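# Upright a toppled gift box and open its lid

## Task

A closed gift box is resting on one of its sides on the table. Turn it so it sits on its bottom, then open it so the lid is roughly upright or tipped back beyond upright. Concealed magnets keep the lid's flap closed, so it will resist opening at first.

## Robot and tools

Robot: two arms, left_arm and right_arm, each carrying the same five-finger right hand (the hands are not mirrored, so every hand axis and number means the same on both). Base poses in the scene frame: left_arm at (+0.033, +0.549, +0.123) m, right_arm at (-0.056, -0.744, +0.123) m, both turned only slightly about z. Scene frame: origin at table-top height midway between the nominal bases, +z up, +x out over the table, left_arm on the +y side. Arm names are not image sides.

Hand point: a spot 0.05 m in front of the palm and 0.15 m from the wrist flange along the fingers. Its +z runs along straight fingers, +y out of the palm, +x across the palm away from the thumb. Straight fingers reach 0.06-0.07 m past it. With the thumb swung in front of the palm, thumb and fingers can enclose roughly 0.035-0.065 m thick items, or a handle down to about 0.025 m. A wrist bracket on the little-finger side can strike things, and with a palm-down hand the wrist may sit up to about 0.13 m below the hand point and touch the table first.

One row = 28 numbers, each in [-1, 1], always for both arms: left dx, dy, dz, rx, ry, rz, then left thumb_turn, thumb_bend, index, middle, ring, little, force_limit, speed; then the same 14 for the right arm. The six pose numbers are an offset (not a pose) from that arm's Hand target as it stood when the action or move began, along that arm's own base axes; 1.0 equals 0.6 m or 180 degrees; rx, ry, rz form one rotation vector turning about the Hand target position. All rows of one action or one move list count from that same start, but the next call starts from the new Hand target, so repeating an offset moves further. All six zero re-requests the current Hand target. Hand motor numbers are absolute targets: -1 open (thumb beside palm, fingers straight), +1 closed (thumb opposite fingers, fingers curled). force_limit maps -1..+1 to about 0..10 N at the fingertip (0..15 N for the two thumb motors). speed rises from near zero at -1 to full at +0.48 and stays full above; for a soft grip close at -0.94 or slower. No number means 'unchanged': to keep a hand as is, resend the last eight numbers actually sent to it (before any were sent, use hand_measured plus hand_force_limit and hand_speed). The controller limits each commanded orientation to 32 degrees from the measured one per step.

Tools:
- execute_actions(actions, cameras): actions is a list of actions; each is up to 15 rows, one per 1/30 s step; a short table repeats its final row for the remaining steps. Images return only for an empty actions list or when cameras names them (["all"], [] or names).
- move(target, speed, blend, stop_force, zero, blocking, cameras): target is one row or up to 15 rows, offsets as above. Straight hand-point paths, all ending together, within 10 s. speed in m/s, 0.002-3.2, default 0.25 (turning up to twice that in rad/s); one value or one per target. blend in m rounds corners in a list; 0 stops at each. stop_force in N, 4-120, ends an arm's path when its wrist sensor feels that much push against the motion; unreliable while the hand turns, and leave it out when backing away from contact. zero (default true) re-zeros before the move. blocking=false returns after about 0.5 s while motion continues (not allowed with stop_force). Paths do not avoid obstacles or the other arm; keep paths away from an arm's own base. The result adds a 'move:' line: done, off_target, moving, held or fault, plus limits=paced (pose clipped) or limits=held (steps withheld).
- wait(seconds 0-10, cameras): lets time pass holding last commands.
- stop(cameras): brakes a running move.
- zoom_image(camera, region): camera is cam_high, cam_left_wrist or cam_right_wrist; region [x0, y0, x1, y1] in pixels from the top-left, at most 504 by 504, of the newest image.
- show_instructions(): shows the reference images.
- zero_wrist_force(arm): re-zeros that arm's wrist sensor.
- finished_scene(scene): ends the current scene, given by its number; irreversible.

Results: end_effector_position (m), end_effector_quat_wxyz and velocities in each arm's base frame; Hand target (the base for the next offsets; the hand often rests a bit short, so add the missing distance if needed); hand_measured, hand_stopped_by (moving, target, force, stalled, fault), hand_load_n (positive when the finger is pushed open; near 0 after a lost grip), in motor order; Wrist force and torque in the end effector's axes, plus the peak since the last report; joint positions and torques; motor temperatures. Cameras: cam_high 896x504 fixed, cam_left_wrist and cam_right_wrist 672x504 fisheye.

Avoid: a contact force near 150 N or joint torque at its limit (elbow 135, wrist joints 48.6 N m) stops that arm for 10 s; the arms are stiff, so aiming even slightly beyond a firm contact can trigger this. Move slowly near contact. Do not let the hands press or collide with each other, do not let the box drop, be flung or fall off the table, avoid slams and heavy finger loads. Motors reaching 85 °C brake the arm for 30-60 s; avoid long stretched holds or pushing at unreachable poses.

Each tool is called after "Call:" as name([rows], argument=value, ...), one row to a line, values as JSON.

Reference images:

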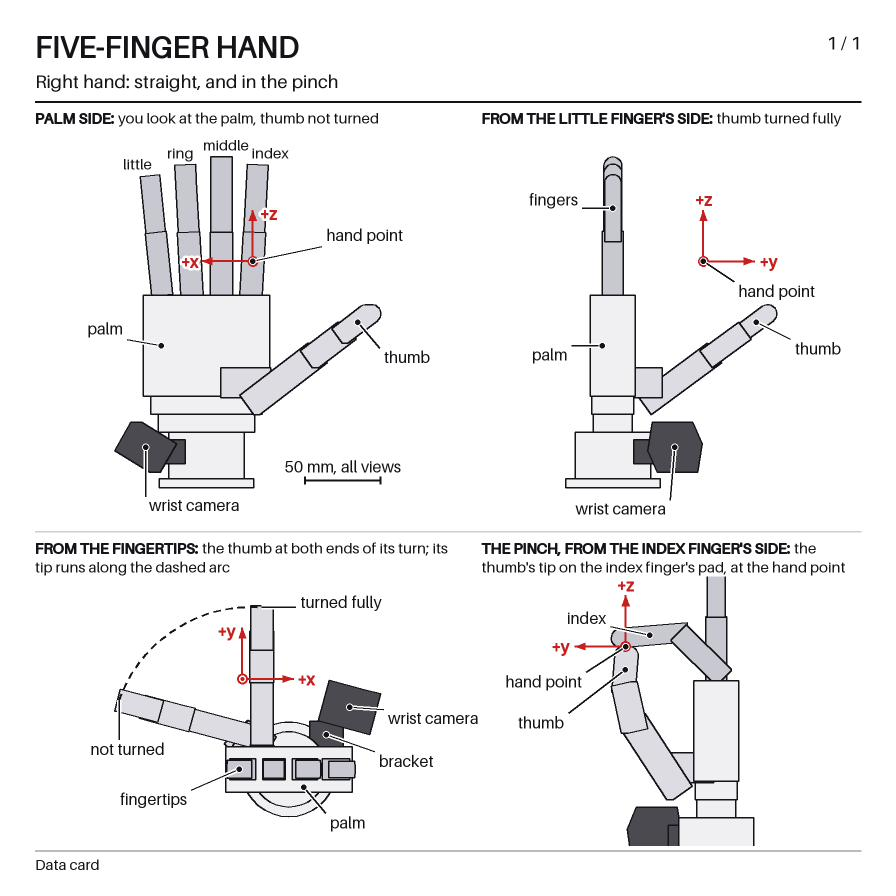

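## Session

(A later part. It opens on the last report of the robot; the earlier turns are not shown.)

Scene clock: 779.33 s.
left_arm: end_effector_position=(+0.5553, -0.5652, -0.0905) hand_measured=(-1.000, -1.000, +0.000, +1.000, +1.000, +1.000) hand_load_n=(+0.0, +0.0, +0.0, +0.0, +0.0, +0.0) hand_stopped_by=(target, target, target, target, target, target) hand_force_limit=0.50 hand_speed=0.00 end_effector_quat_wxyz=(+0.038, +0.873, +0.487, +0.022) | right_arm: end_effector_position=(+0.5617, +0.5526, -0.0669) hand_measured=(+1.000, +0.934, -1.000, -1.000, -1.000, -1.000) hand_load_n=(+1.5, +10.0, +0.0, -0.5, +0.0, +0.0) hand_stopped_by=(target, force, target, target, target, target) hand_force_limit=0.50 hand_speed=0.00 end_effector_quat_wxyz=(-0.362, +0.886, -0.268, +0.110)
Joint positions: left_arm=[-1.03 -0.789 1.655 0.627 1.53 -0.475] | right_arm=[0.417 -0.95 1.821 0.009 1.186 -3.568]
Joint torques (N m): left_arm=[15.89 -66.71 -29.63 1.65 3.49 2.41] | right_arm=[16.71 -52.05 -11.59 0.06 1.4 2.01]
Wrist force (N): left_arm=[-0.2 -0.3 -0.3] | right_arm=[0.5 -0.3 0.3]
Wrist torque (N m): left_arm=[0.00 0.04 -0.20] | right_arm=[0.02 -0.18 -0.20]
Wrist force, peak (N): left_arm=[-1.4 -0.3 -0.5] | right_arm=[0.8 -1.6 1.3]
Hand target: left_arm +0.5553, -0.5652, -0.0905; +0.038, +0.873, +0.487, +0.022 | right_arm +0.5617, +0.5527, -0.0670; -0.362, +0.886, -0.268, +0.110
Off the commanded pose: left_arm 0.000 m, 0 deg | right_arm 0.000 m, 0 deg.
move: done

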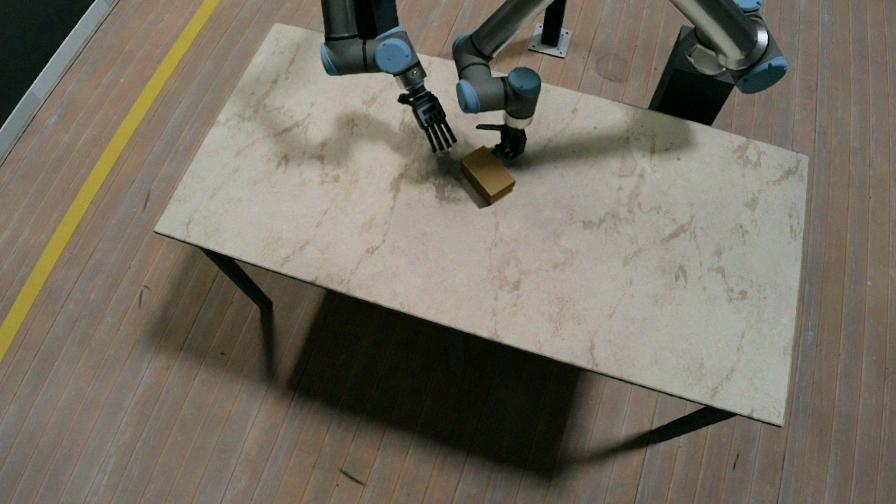

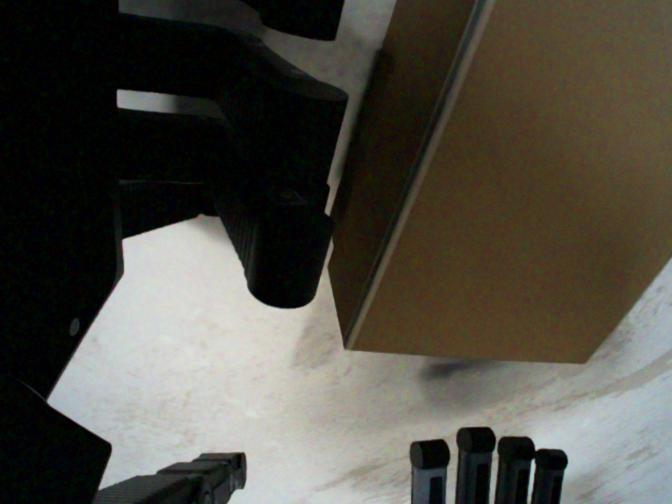

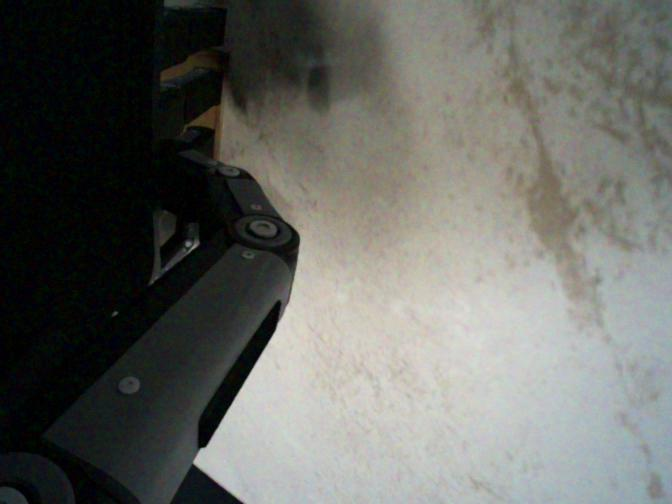

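Call:
move(target=[0,0,0,0,0,0,-1,-1,0,1,1,1,0.5,0,-0.0065,0.0745,-0.04,0,0,0,1,1,-1,-1,-1,-1,0.5,0], speed=0.08, cameras=["all"])

Call:
zoom_image(camera="cam_high", region=[440, 120, 530, 210])

Call:
zoom_image(camera="cam_left_wrist", region=[320, 280, 640, 504])

Call:
zoom_image(camera="cam_right_wrist", region=[130, 0, 350, 200])

Scene clock: 804.60 s.
left_arm: end_effector_position=(+0.5553, -0.5652, -0.0905) hand_measured=(-1.000, -1.000, +0.000, +1.000, +1.000, +1.000) hand_load_n=(+0.0, +0.0, +0.0, +0.0, +0.0, +0.0) hand_stopped_by=(target, target, target, target, target, target) hand_force_limit=0.50 hand_speed=0.00 end_effector_quat_wxyz=(+0.038, +0.873, +0.487, +0.022) | right_arm: end_effector_position=(+0.5578, +0.5973, -0.0910) hand_measured=(+1.000, +0.934, -1.000, -1.000, -1.000, -1.000) hand_load_n=(+1.5, +10.0, +0.0, -0.5, +0.0, +0.0) hand_stopped_by=(target, force, target, target, target, target) hand_force_limit=0.50 hand_speed=0.00 end_effector_quat_wxyz=(-0.362, +0.886, -0.268, +0.110)
Joint positions: left_arm=[-1.03 -0.788 1.655 0.627 1.53 -0.475] | right_arm=[0.482 -0.894 1.768 -0.014 1.227 -3.515]
Joint torques (N m): left_arm=[16.73 -67.58 -29.46 1.68 3.33 2.44] | right_arm=[14.68 -54.81 -36.37 0.04 1.46 2.35]
Wrist force (N): left_arm=[-0.9 -0.4 -0.6] | right_arm=[0.0 -0.4 -0.4]
Wrist torque (N m): left_arm=[0.01 0.14 -0.25] | right_arm=[0.02 -0.11 -0.24]
Wrist force, peak (N): left_arm=[-1.1 -0.3 -0.3] | right_arm=[0.3 -0.9 0.2]
Hand target: left_arm +0.5553, -0.5652, -0.0905; +0.038, +0.873, +0.487, +0.022 | right_arm +0.5578, +0.5974, -0.0910; -0.362, +0.886, -0.268, +0.110
Off the commanded pose: left_arm 0.000 m, 0 deg | right_arm 0.000 m, 0 deg.
move: done

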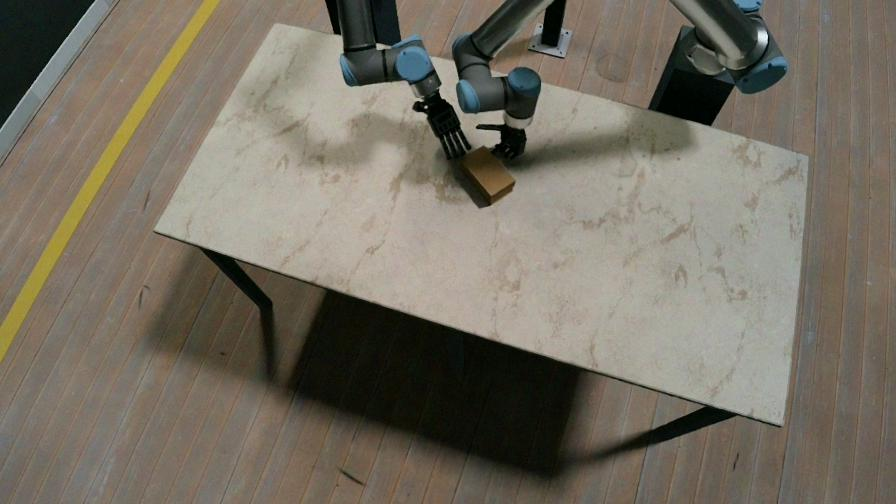

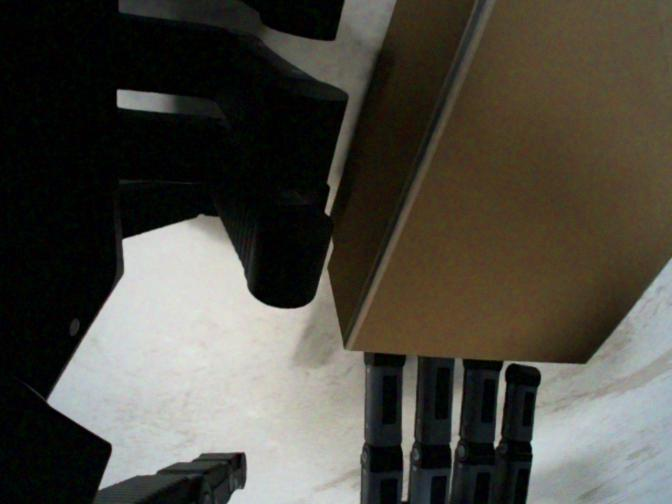

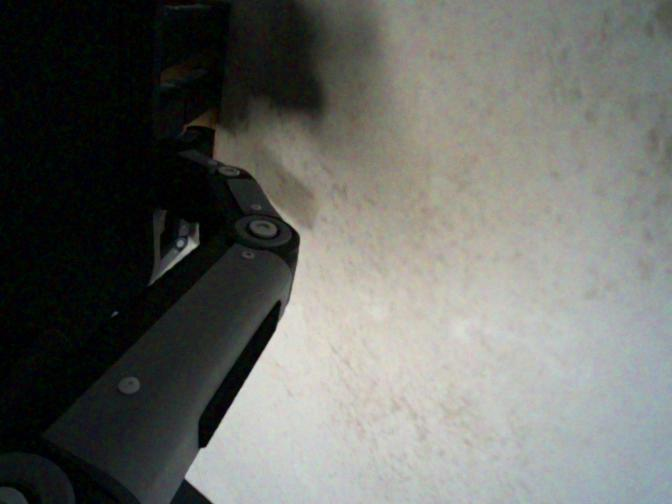

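Scaled by 5.600 from the camera's 896x504 image, which has a finer 1280x720 frame.

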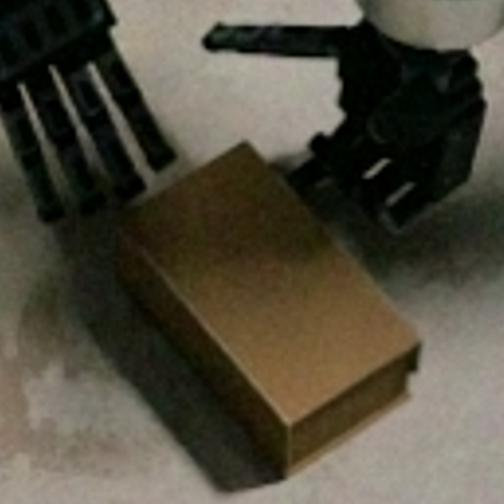

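Scaled by 1.575 from the camera's 672x504 image, which has a finer 960x720 frame.

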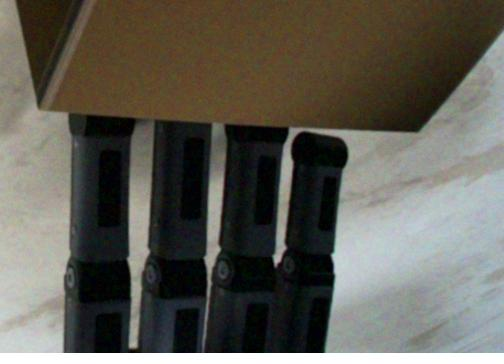

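Scaled by 2.291 from the camera's 672x504 image, which has a finer 960x720 frame.

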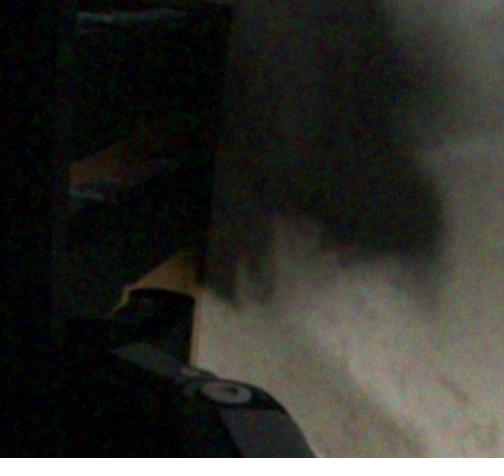

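Call:
move(target=[0,0,0,0,0,0,-1,-1,0,1,1,1,0.5,0,0,0,-0.06,0,0,0,1,1,-1,-1,-1,-1,0.5,0], speed=0.015, stop_force=4)

Scene clock: 817.63 s.
left_arm: end_effector_position=(+0.5553, -0.5652, -0.0905) hand_measured=(-1.000, -1.000, +0.000, +1.000, +1.000, +1.000) hand_load_n=(+0.0, +0.0, +0.0, +0.0, +0.0, +0.0) hand_stopped_by=(target, target, target, target, target, target) hand_force_limit=0.50 hand_speed=0.00 end_effector_quat_wxyz=(+0.038, +0.873, +0.487, +0.022) | right_arm: end_effector_position=(+0.5578, +0.5973, -0.1116) hand_measured=(+1.000, +0.934, -1.000, -1.000, -1.000, -1.000) hand_load_n=(+1.0, +10.0, +0.0, +0.0, +0.0, +0.0) hand_stopped_by=(target, force, target, target, target, target) hand_force_limit=0.50 hand_speed=0.00 end_effector_quat_wxyz=(-0.362, +0.886, -0.268, +0.110)
Joint positions: left_arm=[-1.03 -0.788 1.655 0.627 1.53 -0.475] | right_arm=[0.482 -0.867 1.77 -0.042 1.227 -3.515]
Joint torques (N m): left_arm=[16.21 -66.99 -28.96 1.91 3.56 2.44] | right_arm=[9.75 -91.79 -19.36 4.4 1.39 1.07]
Wrist force (N): left_arm=[-0.4 -0.6 -0.6] | right_arm=[-0.2 -1.6 -3.1]
Wrist torque (N m): left_arm=[-0.02 0.09 -0.24] | right_arm=[0.27 -0.05 -0.28]
Wrist force, peak (N): left_arm=[-1.1 -0.5 -0.2] | right_arm=[-0.4 -6.7 -16.3]
Hand target: left_arm +0.5553, -0.5652, -0.0905; +0.038, +0.873, +0.487, +0.022 | right_arm +0.5578, +0.5974, -0.1116; -0.362, +0.886, -0.268, +0.110 (not the last commanded pose)
Off the commanded pose: left_arm 0.000 m, 0 deg | right_arm 0.015 m, 0 deg.
move: contact (right_arm)

Call:
move([
  [0,0,0,0,0,0,-1,-1,0,1,1,1,0.5,0,0,0,0.01,0,0,0,1,1,-1,-1,-1,-1,0.5,0],
  [0,0,0,0,0,0,-1,-1,0,1,1,1,0.5,0,0.0203,0.0305,0.01,0,0,0,1,1,-1,-1,-1,-1,0.5,0],
], speed=0.03, blend=[0.002,0], cameras=["all"])

Call:
zoom_image(camera="cam_high", region=[440, 120, 530, 210])

Call:
zoom_image(camera="cam_left_wrist", region=[320, 280, 640, 504])

Call:
zoom_image(camera="cam_right_wrist", region=[130, 0, 350, 200])

Scene clock: 826.10 s.
left_arm: end_effector_position=(+0.5553, -0.5652, -0.0905) hand_measured=(-1.000, -1.000, +0.000, +1.000, +1.000, +1.000) hand_load_n=(+0.0, +0.0, +0.0, +0.5, +0.5, +0.0) hand_stopped_by=(target, target, target, target, target, target) hand_force_limit=0.50 hand_speed=0.00 end_effector_quat_wxyz=(+0.038, +0.873, +0.487, +0.022) | right_arm: end_effector_position=(+0.5700, +0.6156, -0.1056) hand_measured=(+1.000, +0.934, -1.000, -1.000, -1.000, -1.000) hand_load_n=(+1.0, +10.5, +0.0, +0.0, +0.0, +0.0) hand_stopped_by=(target, force, target, target, target, target) hand_force_limit=0.50 hand_speed=0.00 end_effector_quat_wxyz=(-0.362, +0.886, -0.268, +0.110)
Joint positions: left_arm=[-1.03 -0.788 1.655 0.627 1.53 -0.475] | right_arm=[0.498 -0.853 1.722 -0.013 1.238 -3.502]
Joint torques (N m): left_arm=[15.21 -68.4 -29.52 2.14 3.41 2.31] | right_arm=[13.04 -59.98 -34.16 4.49 1.36 2.07]
Wrist force (N): left_arm=[-0.5 -0.4 -0.4] | right_arm=[-0.5 0.1 -0.5]
Wrist torque (N m): left_arm=[0.00 0.09 -0.23] | right_arm=[0.13 -0.01 -0.25]
Wrist force, peak (N): left_arm=[-1.1 -0.5 -0.6] | right_arm=[-0.4 -1.7 -4.0]
Hand target: left_arm +0.5553, -0.5652, -0.0905; +0.038, +0.873, +0.487, +0.022 | right_arm +0.5700, +0.6157, -0.1056; -0.362, +0.886, -0.268, +0.110
Off the commanded pose: left_arm 0.000 m, 0 deg | right_arm 0.000 m, 0 deg.
move: done

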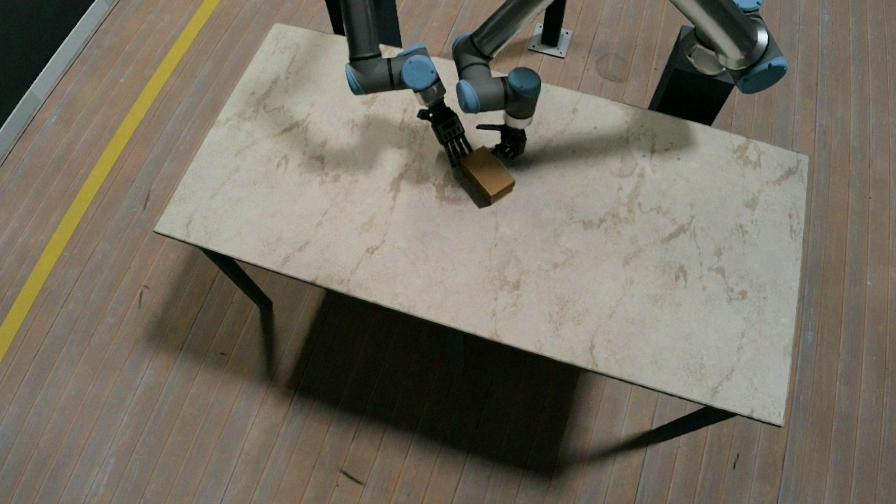

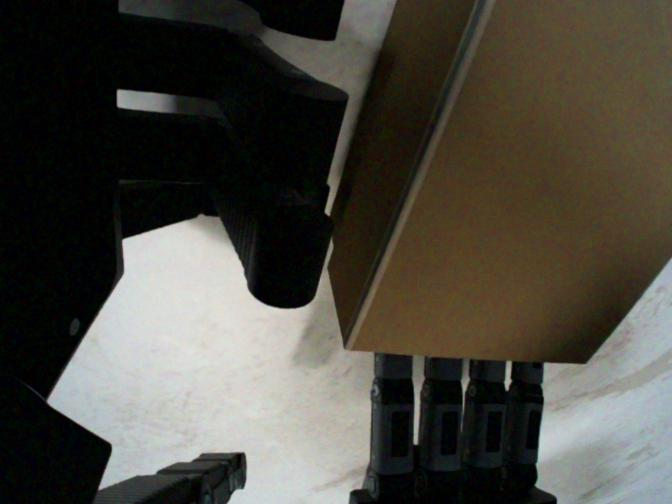

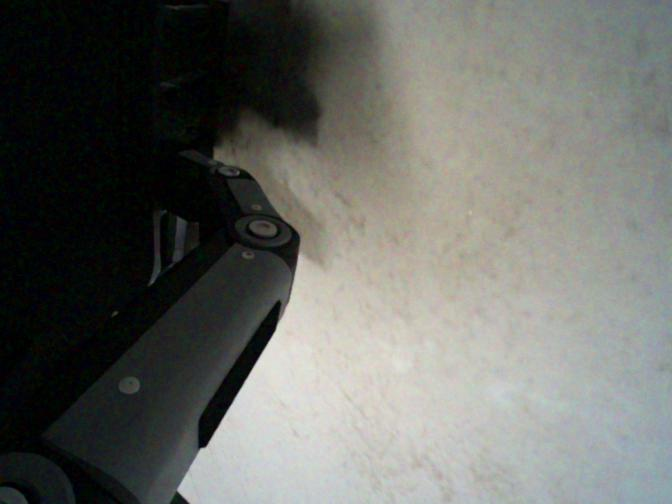

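Scaled by 5.600 from the camera's 896x504 image, which has a finer 1280x720 frame.

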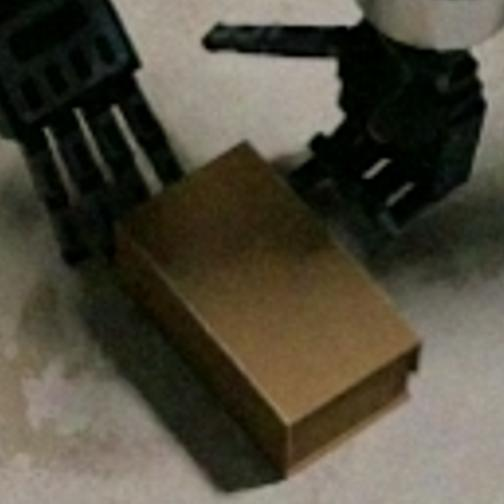

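Scaled by 1.575 from the camera's 672x504 image, which has a finer 960x720 frame.

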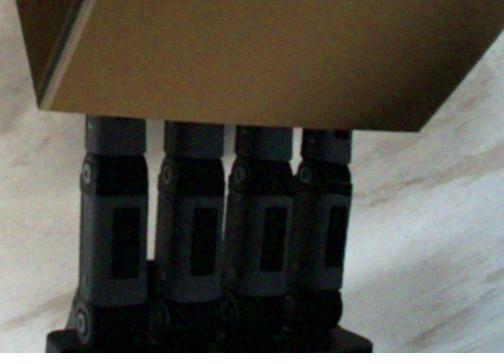

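Scaled by 2.291 from the camera's 672x504 image, which has a finer 960x720 frame.

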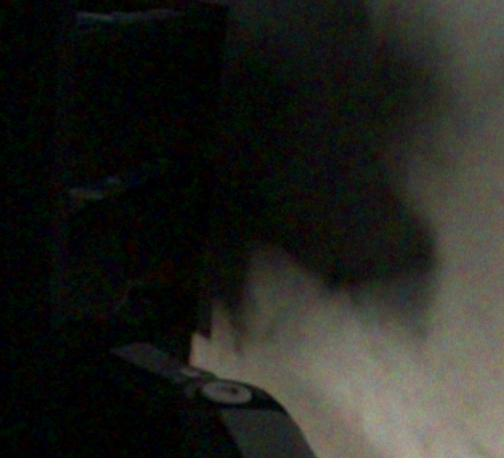

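Call:
move(target=[0,0,0,0,0,0,-1,-1,0,1,1,1,0.5,0,0.0092,0.0139,0,0,0,0,1,1,-1,-1,-1,-1,0.5,0], speed=0.02, cameras=["cam_left_wrist"])

Call:
zoom_image(camera="cam_left_wrist", region=[320, 280, 640, 504])

Scene clock: 835.60 s.
left_arm: end_effector_position=(+0.5553, -0.5652, -0.0905) hand_measured=(-1.000, -1.000, +0.000, +1.000, +1.000, +1.000) hand_load_n=(+0.0, +0.0, +0.0, +0.0, +0.0, +0.0) hand_stopped_by=(target, target, target, target, target, target) hand_force_limit=0.50 hand_speed=0.00 end_effector_quat_wxyz=(+0.038, +0.873, +0.487, +0.022) | right_arm: end_effector_position=(+0.5755, +0.6240, -0.1056) hand_measured=(+1.000, +0.934, -1.000, -1.000, -1.000, -1.000) hand_load_n=(+1.5, +10.0, +0.0, +0.0, +0.0, +0.0) hand_stopped_by=(target, force, target, target, target, target) hand_force_limit=0.50 hand_speed=0.00 end_effector_quat_wxyz=(-0.362, +0.886, -0.268, +0.110)
Joint positions: left_arm=[-1.03 -0.788 1.655 0.627 1.53 -0.475] | right_arm=[0.505 -0.842 1.699 -0.003 1.242 -3.497]
Joint torques (N m): left_arm=[15.8 -66.83 -29.17 1.89 3.51 2.47] | right_arm=[13.42 -62.34 -36.01 4.15 1.46 2.35]
Wrist force (N): left_arm=[-0.7 -0.6 0.0] | right_arm=[-0.1 0.0 -1.3]
Wrist torque (N m): left_arm=[-0.05 0.10 -0.25] | right_arm=[0.17 -0.05 -0.23]
Wrist force, peak (N): left_arm=[-1.0 -0.8 -0.5] | right_arm=[-0.1 0.1 -1.5]
Hand target: left_arm +0.5553, -0.5652, -0.0905; +0.038, +0.873, +0.487, +0.022 | right_arm +0.5755, +0.6240, -0.1056; -0.362, +0.886, -0.268, +0.110
Off the commanded pose: left_arm 0.000 m, 0 deg | right_arm 0.000 m, 0 deg.
move: done
Images, in order (width x height): cam_left_wrist 672x504.

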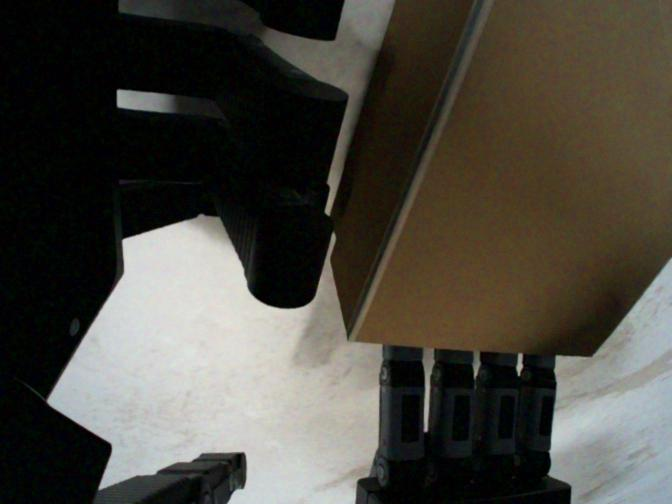

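Scaled by 1.575 from the camera's 672x504 image, which has a finer 960x720 frame.

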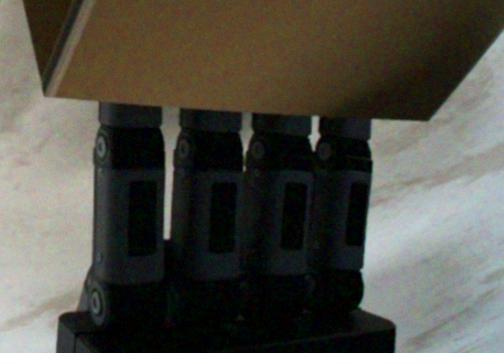

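Call:
move(target=[0,0,0,0,0,0,-1,-1,0,1,1,1,0.5,0,0,0,-0.025,0,0,0,1,1,-1,-1,-1,-1,0.5,0], speed=0.006, stop_force=8, cameras=["cam_left_wrist"])

Call:
zoom_image(camera="cam_left_wrist", region=[320, 280, 640, 504])

Scene clock: 844.47 s.
left_arm: end_effector_position=(+0.5553, -0.5652, -0.0905) hand_measured=(-1.000, -1.000, +0.000, +1.000, +1.000, +1.000) hand_load_n=(+0.0, +0.0, +0.0, +0.0, +0.0, +0.0) hand_stopped_by=(target, target, target, target, target, target) hand_force_limit=0.50 hand_speed=0.00 end_effector_quat_wxyz=(+0.038, +0.873, +0.487, +0.022) | right_arm: end_effector_position=(+0.5755, +0.6240, -0.1104) hand_measured=(+1.000, +0.934, -1.000, -1.000, -1.000, -1.000) hand_load_n=(+1.0, +10.0, +0.0, +0.5, +0.0, +0.0) hand_stopped_by=(target, force, target, target, target, target) hand_force_limit=0.50 hand_speed=0.00 end_effector_quat_wxyz=(-0.362, +0.886, -0.268, +0.110)
Joint positions: left_arm=[-1.03 -0.788 1.655 0.627 1.53 -0.475] | right_arm=[0.505 -0.836 1.7 -0.009 1.242 -3.497]
Joint torques (N m): left_arm=[16.66 -67.59 -29.1 2.12 3.37 2.34] | right_arm=[12.49 -92.8 -17.81 4.07 1.5 1.92]
Wrist force (N): left_arm=[-0.7 -0.2 -0.8] | right_arm=[-0.4 -3.3 -8.9]
Wrist torque (N m): left_arm=[0.06 0.12 -0.24] | right_arm=[0.87 0.06 -0.31]
Wrist force, peak (N): left_arm=[-1.0 -0.6 -0.5] | right_arm=[-0.6 -5.3 -13.2]
Hand target: left_arm +0.5553, -0.5652, -0.0905; +0.038, +0.873, +0.487, +0.022 | right_arm +0.5756, +0.6240, -0.1104; -0.362, +0.886, -0.268, +0.110 (not the last commanded pose)
Off the commanded pose: left_arm 0.000 m, 0 deg | right_arm 0.010 m, 0 deg.
move: contact (right_arm)
Images, in order (width x height): cam_left_wrist 672x504.

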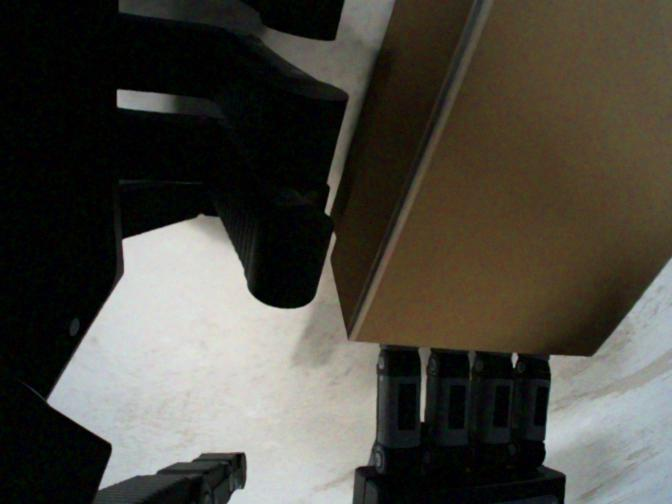

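Scaled by 1.575 from the camera's 672x504 image, which has a finer 960x720 frame.

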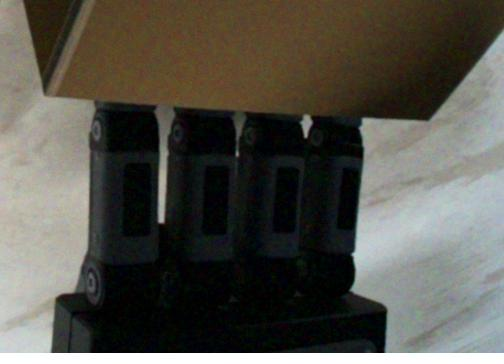

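Call:
move(target=[0.0213,-0.0132,0,0,0,0,-1,-1,0,1,1,1,0.5,0,0,0,0,0,0,0,1,1,-1,-1,-1,-1,0.5,0], speed=0.012, stop_force=4, cameras=["cam_left_wrist"])

Scene clock: 853.93 s.
left_arm: end_effector_position=(+0.5599, -0.5681, -0.0905) hand_measured=(-1.000, -1.000, +0.000, +1.000, +1.000, +1.000) hand_load_n=(+0.0, +0.0, +0.5, +0.0, +0.0, +0.0) hand_stopped_by=(target, target, target, target, target, target) hand_force_limit=0.50 hand_speed=0.00 end_effector_quat_wxyz=(+0.038, +0.873, +0.487, +0.022) | right_arm: end_effector_position=(+0.5756, +0.6240, -0.1104) hand_measured=(+1.000, +0.934, -1.000, -1.000, -1.000, -1.000) hand_load_n=(+1.5, +10.0, +0.0, +1.0, +0.0, +0.0) hand_stopped_by=(target, force, target, target, target, target) hand_force_limit=0.50 hand_speed=0.00 end_effector_quat_wxyz=(-0.362, +0.886, -0.268, +0.110)
Joint positions: left_arm=[-1.027 -0.783 1.643 0.633 1.53 -0.471] | right_arm=[0.505 -0.836 1.7 -0.009 1.242 -3.497]
Joint torques (N m): left_arm=[-16.05 -110.39 -15.61 1.68 -3.41 -1.97] | right_arm=[13.74 -87.7 -30.35 3.88 -2.2 2.05]
Wrist force (N): left_arm=[-0.4 -0.3 -0.6] | right_arm=[3.1 -5.1 -5.2]
Wrist torque (N m): left_arm=[0.05 0.10 -0.16] | right_arm=[0.81 0.23 -0.15]
Wrist force, peak (N): left_arm=[-1.1 -6.2 -3.1] | right_arm=[-0.6 -3.4 -9.5]
Hand target: left_arm +0.5599, -0.5681, -0.0905; +0.038, +0.873, +0.487, +0.022 (not the last commanded pose) | right_arm +0.5756, +0.6240, -0.1104; -0.362, +0.886, -0.268, +0.110
Off the commanded pose: left_arm 0.010 m, 0 deg | right_arm 0.000 m, 0 deg.
move: contact (left_arm)
Images, in order (width x height): cam_left_wrist 672x504.

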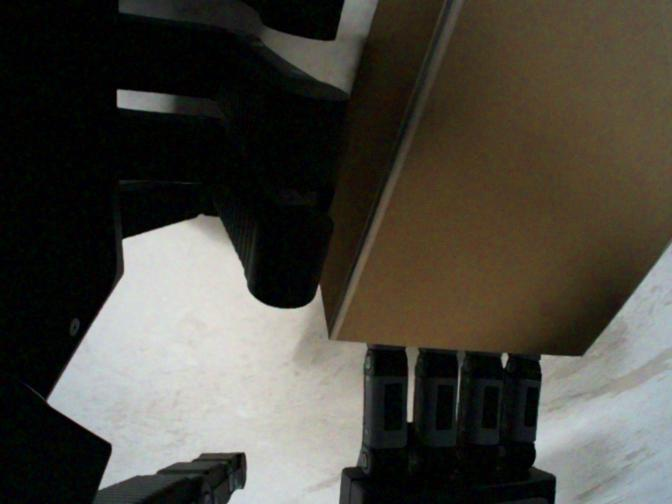

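Call:
move([
  [0.0021,-0.0013,0,0,0,0,-1,-1,0,1,1,1,0.5,0,0,0,0,0,0,0,1,1,-1,-1,-1,-1,0.5,0],
  [0.0021,-0.0013,0.033,0,0,0,-1,-1,0,1,1,1,0.5,0,0,0,0,0,0,0,1,1,-1,-1,-1,-1,0.5,0],
], speed=0.015, cameras=["cam_left_wrist", "cam_high"])

Call:
zoom_image(camera="cam_high", region=[440, 120, 530, 210])

Scene clock: 866.37 s.
left_arm: end_effector_position=(+0.5612, -0.5688, -0.0708) hand_measured=(-1.000, -1.000, +0.000, +1.000, +1.000, +1.000) hand_load_n=(+0.0, +0.0, +5.5, +0.0, +0.0, +0.0) hand_stopped_by=(target, target, target, target, target, target) hand_force_limit=0.50 hand_speed=0.00 end_effector_quat_wxyz=(+0.038, +0.873, +0.487, +0.022) | right_arm: end_effector_position=(+0.5756, +0.6240, -0.1104) hand_measured=(+1.000, +0.934, -1.000, -1.000, -1.000, -1.000) hand_load_n=(+1.0, +10.0, +0.0, +1.5, +0.0, +0.0) hand_stopped_by=(target, force, target, target, target, target) hand_force_limit=0.50 hand_speed=0.00 end_effector_quat_wxyz=(-0.362, +0.886, -0.268, +0.110)
Joint positions: left_arm=[-1.026 -0.805 1.639 0.66 1.53 -0.47] | right_arm=[0.505 -0.836 1.7 -0.009 1.242 -3.497]
Joint torques (N m): left_arm=[15.38 -111.69 -33.79 6 3.06 2.09] | right_arm=[12.96 -76.4 -25.71 3.17 -2.42 1.6]
Wrist force (N): left_arm=[-0.6 -3.9 2.6] | right_arm=[4.0 -7.0 -7.0]
Wrist torque (N m): left_arm=[0.08 0.17 -0.24] | right_arm=[1.03 0.36 -0.12]
Wrist force, peak (N): left_arm=[0.5 -10.6 -3.4] | right_arm=[4.3 -8.4 -9.3]
Hand target: left_arm +0.5612, -0.5688, -0.0707; +0.038, +0.873, +0.487, +0.022 | right_arm +0.5756, +0.6240, -0.1104; -0.362, +0.886, -0.268, +0.110
Off the commanded pose: left_arm 0.000 m, 0 deg | right_arm 0.000 m, 0 deg.
move: done
Images, in order (width x height): cam_high 896x504, cam_left_wrist 672x504.

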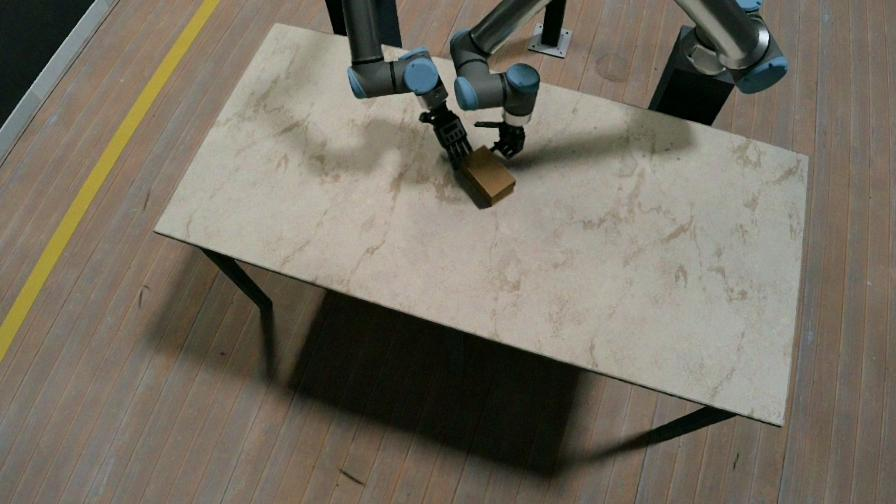

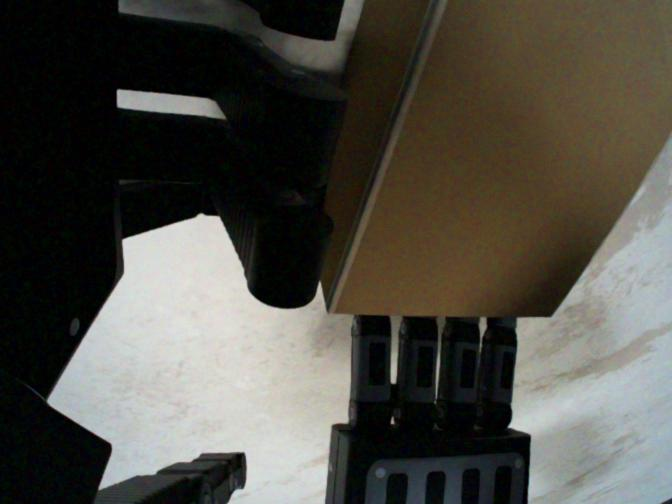

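Scaled by 5.600 from the camera's 896x504 image, which has a finer 1280x720 frame.

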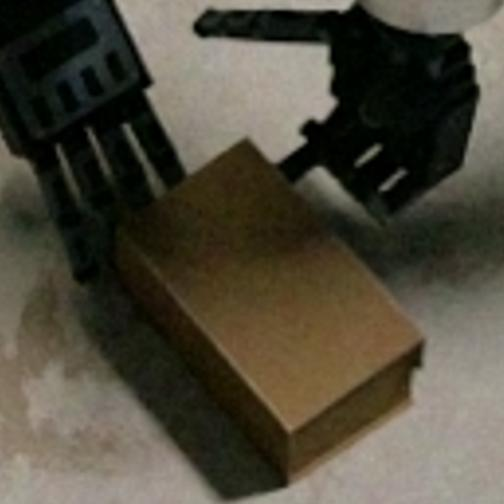

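Call:
move([
  [-0.0213,0.0132,0,0,0,0,-1,-1,0,1,1,1,0.5,0,0,0,0,0,0,0,1,1,-1,-1,-1,-1,0.5,0],
  [-0.0213,0.0132,-0.0317,0,0,0,-1,-1,0,1,1,1,0.5,0,0,0,0,0,0,0,1,1,-1,-1,-1,-1,0.5,0],
], speed=0.04, blend=[0.004,0])

Call:
move(target=[0,0,-0.025,0,0,0,-1,-1,0,1,1,1,0.5,0,0,0,0,0,0,0,1,1,-1,-1,-1,-1,0.5,0], speed=0.008, stop_force=4, cameras=["cam_left_wrist"])

Scene clock: 886.00 s.
left_arm: end_effector_position=(+0.5484, -0.5609, -0.0897) hand_measured=(-1.000, -1.000, +0.000, +1.000, +1.000, +1.000) hand_load_n=(+0.0, +0.0, +0.0, +0.0, +0.0, +0.5) hand_stopped_by=(target, target, target, target, target, target) hand_force_limit=0.50 hand_speed=0.00 end_effector_quat_wxyz=(+0.038, +0.873, +0.487, +0.022) | right_arm: end_effector_position=(+0.5756, +0.6240, -0.1104) hand_measured=(+1.000, +0.934, -1.000, -1.000, -1.000, -1.000) hand_load_n=(+1.5, +10.0, +0.0, +0.5, +0.0, +0.0) hand_stopped_by=(target, force, target, target, target, target) hand_force_limit=0.50 hand_speed=0.00 end_effector_quat_wxyz=(-0.362, +0.886, -0.268, +0.110)
Joint positions: left_arm=[-1.036 -0.798 1.674 0.618 1.529 -0.48] | right_arm=[0.505 -0.836 1.7 -0.009 1.242 -3.497]
Joint torques (N m): left_arm=[-14.7 -64.17 -20.77 1.81 -3.37 -2.21] | right_arm=[12.85 -62.45 -14.11 2.59 -2.44 2.01]
Wrist force (N): left_arm=[-0.6 -0.2 -0.2] | right_arm=[1.6 -3.9 -3.7]
Wrist torque (N m): left_arm=[0.02 0.10 0.08] | right_arm=[0.52 0.11 -0.21]
Wrist force, peak (N): left_arm=[-0.2 -4.0 2.9] | right_arm=[4.5 -7.3 -7.5]
Hand target: left_arm +0.5484, -0.5609, -0.0898; +0.038, +0.873, +0.487, +0.022 | right_arm +0.5756, +0.6240, -0.1104; -0.362, +0.886, -0.268, +0.110
Off the commanded pose: left_arm 0.000 m, 0 deg | right_arm 0.000 m, 0 deg.
move: done

Scene clock: 888.07 s.
left_arm: end_effector_position=(+0.5484, -0.5609, -0.0962) hand_measured=(-1.000, -1.000, +0.000, +1.000, +1.000, +1.000) hand_load_n=(+0.0, +0.0, -3.5, +0.0, +0.0, +0.0) hand_stopped_by=(target, target, target, target, target, target) hand_force_limit=0.50 hand_speed=0.00 end_effector_quat_wxyz=(+0.038, +0.873, +0.487, +0.022) | right_arm: end_effector_position=(+0.5756, +0.6240, -0.1104) hand_measured=(+1.000, +0.934, -1.000, -1.000, -1.000, -1.000) hand_load_n=(+1.0, +10.0, +0.0, +0.5, +0.0, +0.0) hand_stopped_by=(target, force, target, target, target, target) hand_force_limit=0.50 hand_speed=0.00 end_effector_quat_wxyz=(-0.362, +0.886, -0.268, +0.110)
Joint positions: left_arm=[-1.036 -0.79 1.674 0.61 1.529 -0.48] | right_arm=[0.505 -0.836 1.7 -0.009 1.242 -3.497]
Joint torques (N m): left_arm=[-13.88 -107.37 -23.69 6.04 -3.25 -1.61] | right_arm=[13.53 -58.36 -8.8 2.39 -2.18 1.89]
Wrist force (N): left_arm=[-0.1 -1.7 -4.6] | right_arm=[1.6 -3.5 -3.6]
Wrist torque (N m): left_arm=[0.04 0.11 0.08] | right_arm=[0.59 0.13 -0.20]
Wrist force, peak (N): left_arm=[-1.0 -2.5 -6.7] | right_arm=[1.7 -3.7 -4.0]
Hand target: left_arm +0.5484, -0.5609, -0.0962; +0.038, +0.873, +0.487, +0.022 (not the last commanded pose) | right_arm +0.5756, +0.6240, -0.1104; -0.362, +0.886, -0.268, +0.110
Off the commanded pose: left_arm 0.009 m, 0 deg | right_arm 0.000 m, 0 deg.
move: contact (left_arm)
Images, in order (width x height): cam_left_wrist 672x504.

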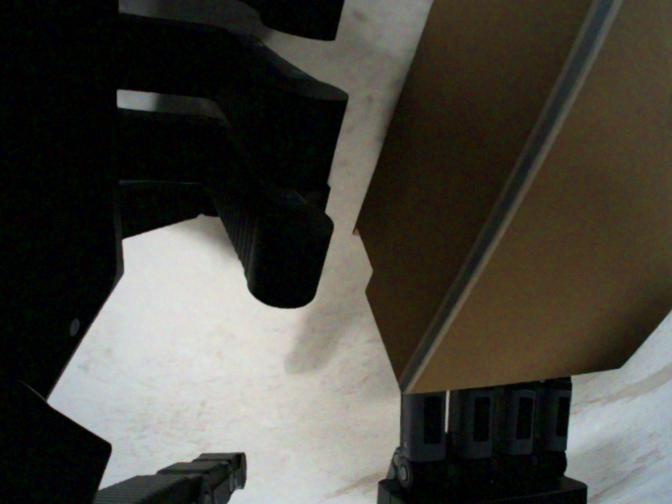

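Call:
zoom_image(camera="cam_left_wrist", region=[320, 0, 672, 504])

Call:
execute_actions(actions=[])

Call:
zoom_image(camera="cam_high", region=[440, 120, 530, 210])

Scaled by 1.000.

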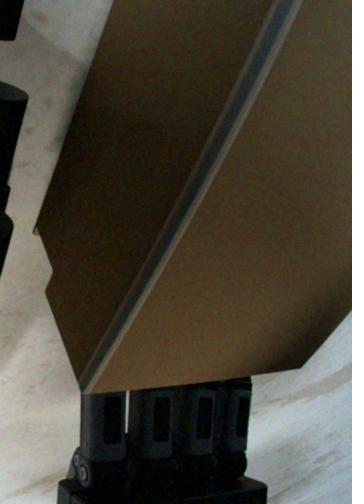

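Scene clock: 902.77 s.
left_arm: end_effector_position=(+0.5484, -0.5609, -0.0962) hand_measured=(-1.000, -1.000, +0.000, +1.000, +1.000, +1.000) hand_load_n=(+0.0, +0.0, -3.5, +0.0, +0.0, +0.0) hand_stopped_by=(target, target, target, target, target, target) hand_force_limit=0.50 hand_speed=0.00 end_effector_quat_wxyz=(+0.038, +0.873, +0.487, +0.022) | right_arm: end_effector_position=(+0.5756, +0.6240, -0.1104) hand_measured=(+1.000, +0.934, -1.000, -1.000, -1.000, -1.000) hand_load_n=(+1.5, +10.0, +0.0, +0.5, -0.5, +0.0) hand_stopped_by=(target, force, target, target, target, target) hand_force_limit=0.50 hand_speed=0.00 end_effector_quat_wxyz=(-0.362, +0.886, -0.268, +0.110)
Joint positions: left_arm=[-1.036 -0.79 1.674 0.61 1.529 -0.48] | right_arm=[0.505 -0.836 1.7 -0.009 1.242 -3.497]
Joint velocities: within noise
Joint torques (N m): left_arm=[-13.2 -106.52 -16.36 6.15 -3.39 -1.76] | right_arm=[12.35 -54.84 -8.53 2.54 -2.36 1.61]
Motor temperatures (°C): left_arm=[33 27 31 36 33 35] | right_arm=[31 30 32 32 36 35]
Wrist force (N): left_arm=[0.1 -1.2 -4.1] | right_arm=[1.7 -3.6 -3.5]
Wrist torque (N m): left_arm=[0.09 0.07 0.10] | right_arm=[0.58 0.11 -0.20]
Wrist force, peak (N): left_arm=[-0.5 -1.1 -4.8] | right_arm=[1.3 -4.2 -4.0]
Hand target: left_arm +0.5484, -0.5609, -0.0962; +0.038, +0.873, +0.487, +0.022 (not the last commanded pose) | right_arm +0.5756, +0.6240, -0.1104; -0.362, +0.886, -0.268, +0.110
Off the commanded pose: left_arm 0.009 m, 0 deg | right_arm 0.000 m, 0 deg.

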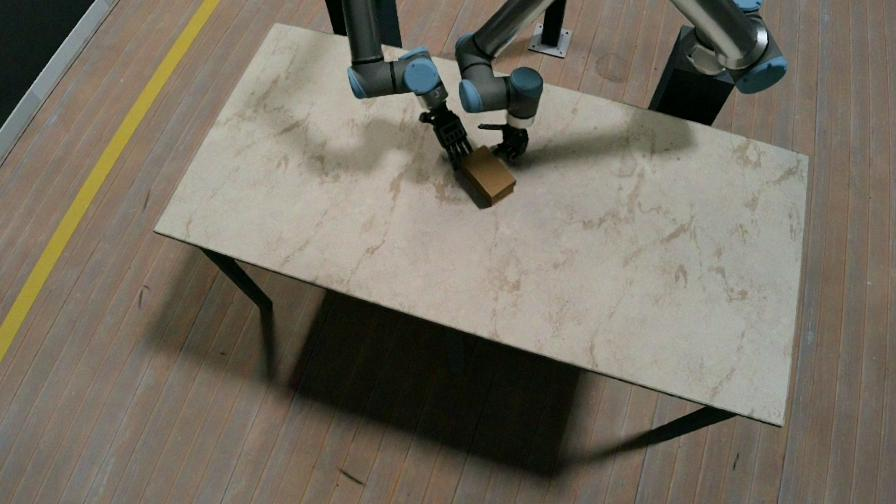

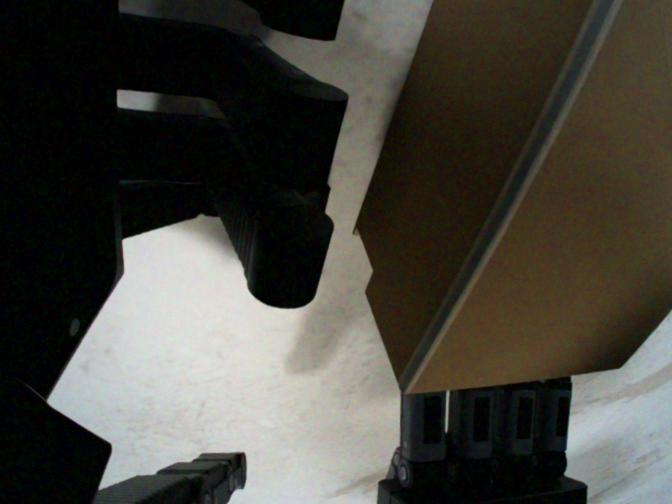

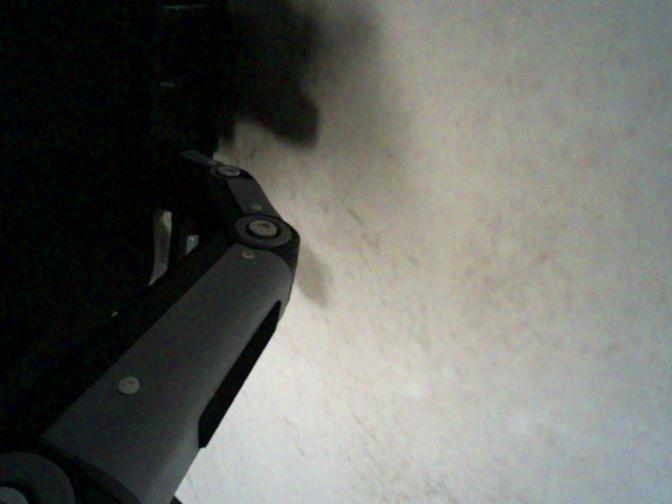

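Scaled by 5.600 from the camera's 896x504 image, which has a finer 1280x720 frame.

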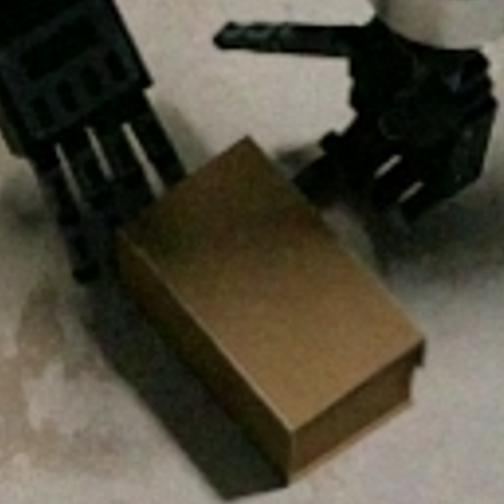

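Call:
zoom_image(camera="cam_high", region=[485, 170, 525, 210])

Scaled by 12.600 from the camera's 896x504 image, which has a finer 1280x720 frame.

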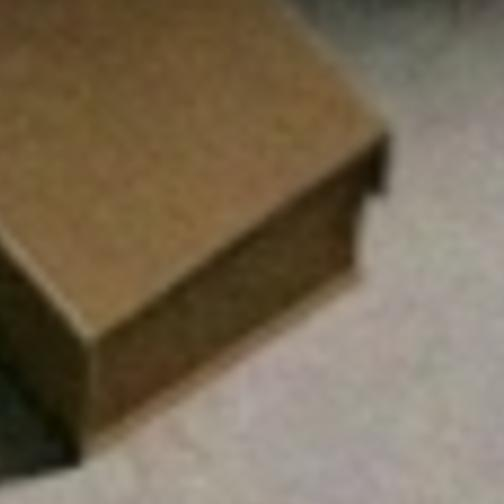

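Call:
move(target=[0,0,0.0342,0,0,0,-1,-1,0.004,0,0,0,0.5,0,0,0,0,0,0,0,1,1,-1,-1,-1,-1,0.5,0], speed=0.04)

Call:
move(target=[0.0241,-0.0149,0,0,0,0,-1,-1,0.004,0,0,0,0.5,0,0,0,0,0,0,0,1,1,-1,-1,-1,-1,0.5,0], speed=0.03, cameras=["cam_left_wrist", "cam_high"])

Call:
zoom_image(camera="cam_high", region=[485, 150, 545, 210])

Scene clock: 973.97 s.
left_arm: end_effector_position=(+0.5484, -0.5609, -0.0758) hand_measured=(-1.000, -1.000, +0.004, +0.000, +0.000, +0.000) hand_load_n=(+0.0, +0.0, +0.0, +0.0, +0.0, +0.0) hand_stopped_by=(target, target, target, target, target, target) hand_force_limit=0.50 hand_speed=0.00 end_effector_quat_wxyz=(+0.038, +0.873, +0.487, +0.022) | right_arm: end_effector_position=(+0.5756, +0.6240, -0.1104) hand_measured=(+1.000, +0.934, -1.000, -1.000, -1.000, -1.000) hand_load_n=(+1.5, +10.0, +0.0, +0.5, +0.0, +0.0) hand_stopped_by=(target, force, target, target, target, target) hand_force_limit=0.50 hand_speed=0.00 end_effector_quat_wxyz=(-0.362, +0.886, -0.268, +0.110)
Joint positions: left_arm=[-1.036 -0.816 1.674 0.636 1.529 -0.48] | right_arm=[0.505 -0.836 1.7 -0.009 1.242 -3.497]
Joint torques (N m): left_arm=[-11.78 -104.77 -30.13 5.96 -2.95 -1.46] | right_arm=[14.38 -55.59 -8.85 2.25 -2.56 1.62]
Wrist force (N): left_arm=[-0.6 -0.3 -0.5] | right_arm=[1.6 -3.4 -3.6]
Wrist torque (N m): left_arm=[0.03 0.10 0.09] | right_arm=[0.60 0.12 -0.19]
Wrist force, peak (N): left_arm=[-0.3 -1.5 -4.5] | right_arm=[1.9 -3.9 -3.9]
Hand target: left_arm +0.5484, -0.5609, -0.0757; +0.038, +0.873, +0.487, +0.022 | right_arm +0.5756, +0.6240, -0.1104; -0.362, +0.886, -0.268, +0.110
Off the commanded pose: left_arm 0.000 m, 0 deg | right_arm 0.000 m, 0 deg.
move: done

Scene clock: 974.90 s.
left_arm: end_effector_position=(+0.5628, -0.5698, -0.0757) hand_measured=(-1.000, -1.000, +0.004, +0.000, +0.000, +0.000) hand_load_n=(+0.0, +0.0, +0.0, -0.5, +0.0, +0.0) hand_stopped_by=(target, target, target, target, target, target) hand_force_limit=0.50 hand_speed=0.00 end_effector_quat_wxyz=(+0.038, +0.873, +0.487, +0.022) | right_arm: end_effector_position=(+0.5756, +0.6240, -0.1104) hand_measured=(+1.000, +0.934, -1.000, -1.000, -1.000, -1.000) hand_load_n=(+1.5, +10.0, +0.0, -1.0, +0.0, +0.0) hand_stopped_by=(target, force, target, target, target, target) hand_force_limit=0.50 hand_speed=0.00 end_effector_quat_wxyz=(-0.362, +0.886, -0.268, +0.110)
Joint positions: left_arm=[-1.024 -0.797 1.635 0.656 1.53 -0.469] | right_arm=[0.505 -0.836 1.7 -0.009 1.242 -3.497]
Joint torques (N m): left_arm=[9.53 -70.94 -45.88 -0.22 4.33 2.88] | right_arm=[10.54 -55.77 -9.11 2.61 -3.39 1.45]
Wrist force (N): left_arm=[11.2 -19.4 -8.0] | right_arm=[15.0 0.6 -14.3]
Wrist torque (N m): left_arm=[0.40 0.53 -0.68] | right_arm=[0.92 1.17 0.71]
Wrist force, peak (N): left_arm=[11.5 -19.4 -7.6] | right_arm=[15.0 0.6 -14.3]
Hand target: left_arm +0.5629, -0.5699, -0.0757; +0.038, +0.873, +0.487, +0.022 | right_arm +0.5756, +0.6240, -0.1104; -0.362, +0.886, -0.268, +0.110
Off the commanded pose: left_arm 0.000 m, 0 deg | right_arm 0.000 m, 0 deg.
move: done
Images, in order (width x height): cam_high 896x504, cam_left_wrist 672x504.

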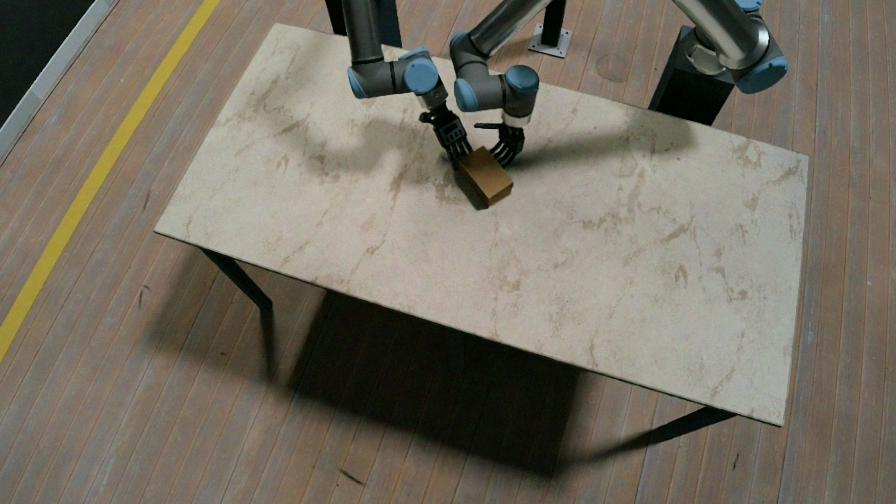

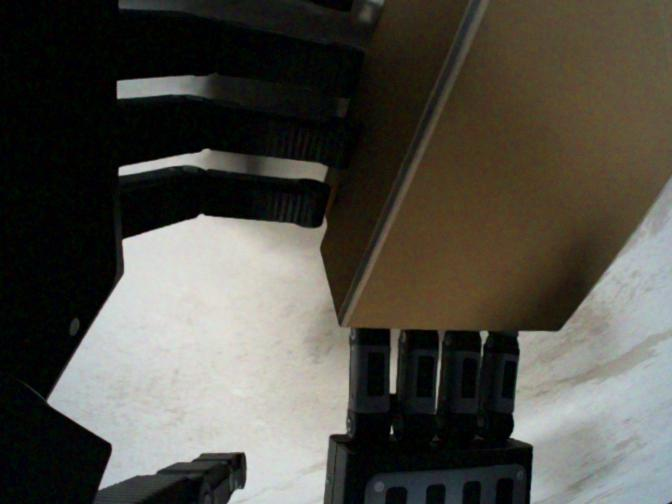

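Scaled by 8.400 from the camera's 896x504 image, which has a finer 1280x720 frame.

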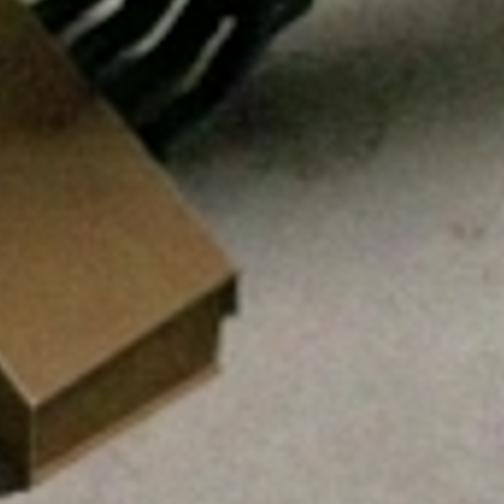

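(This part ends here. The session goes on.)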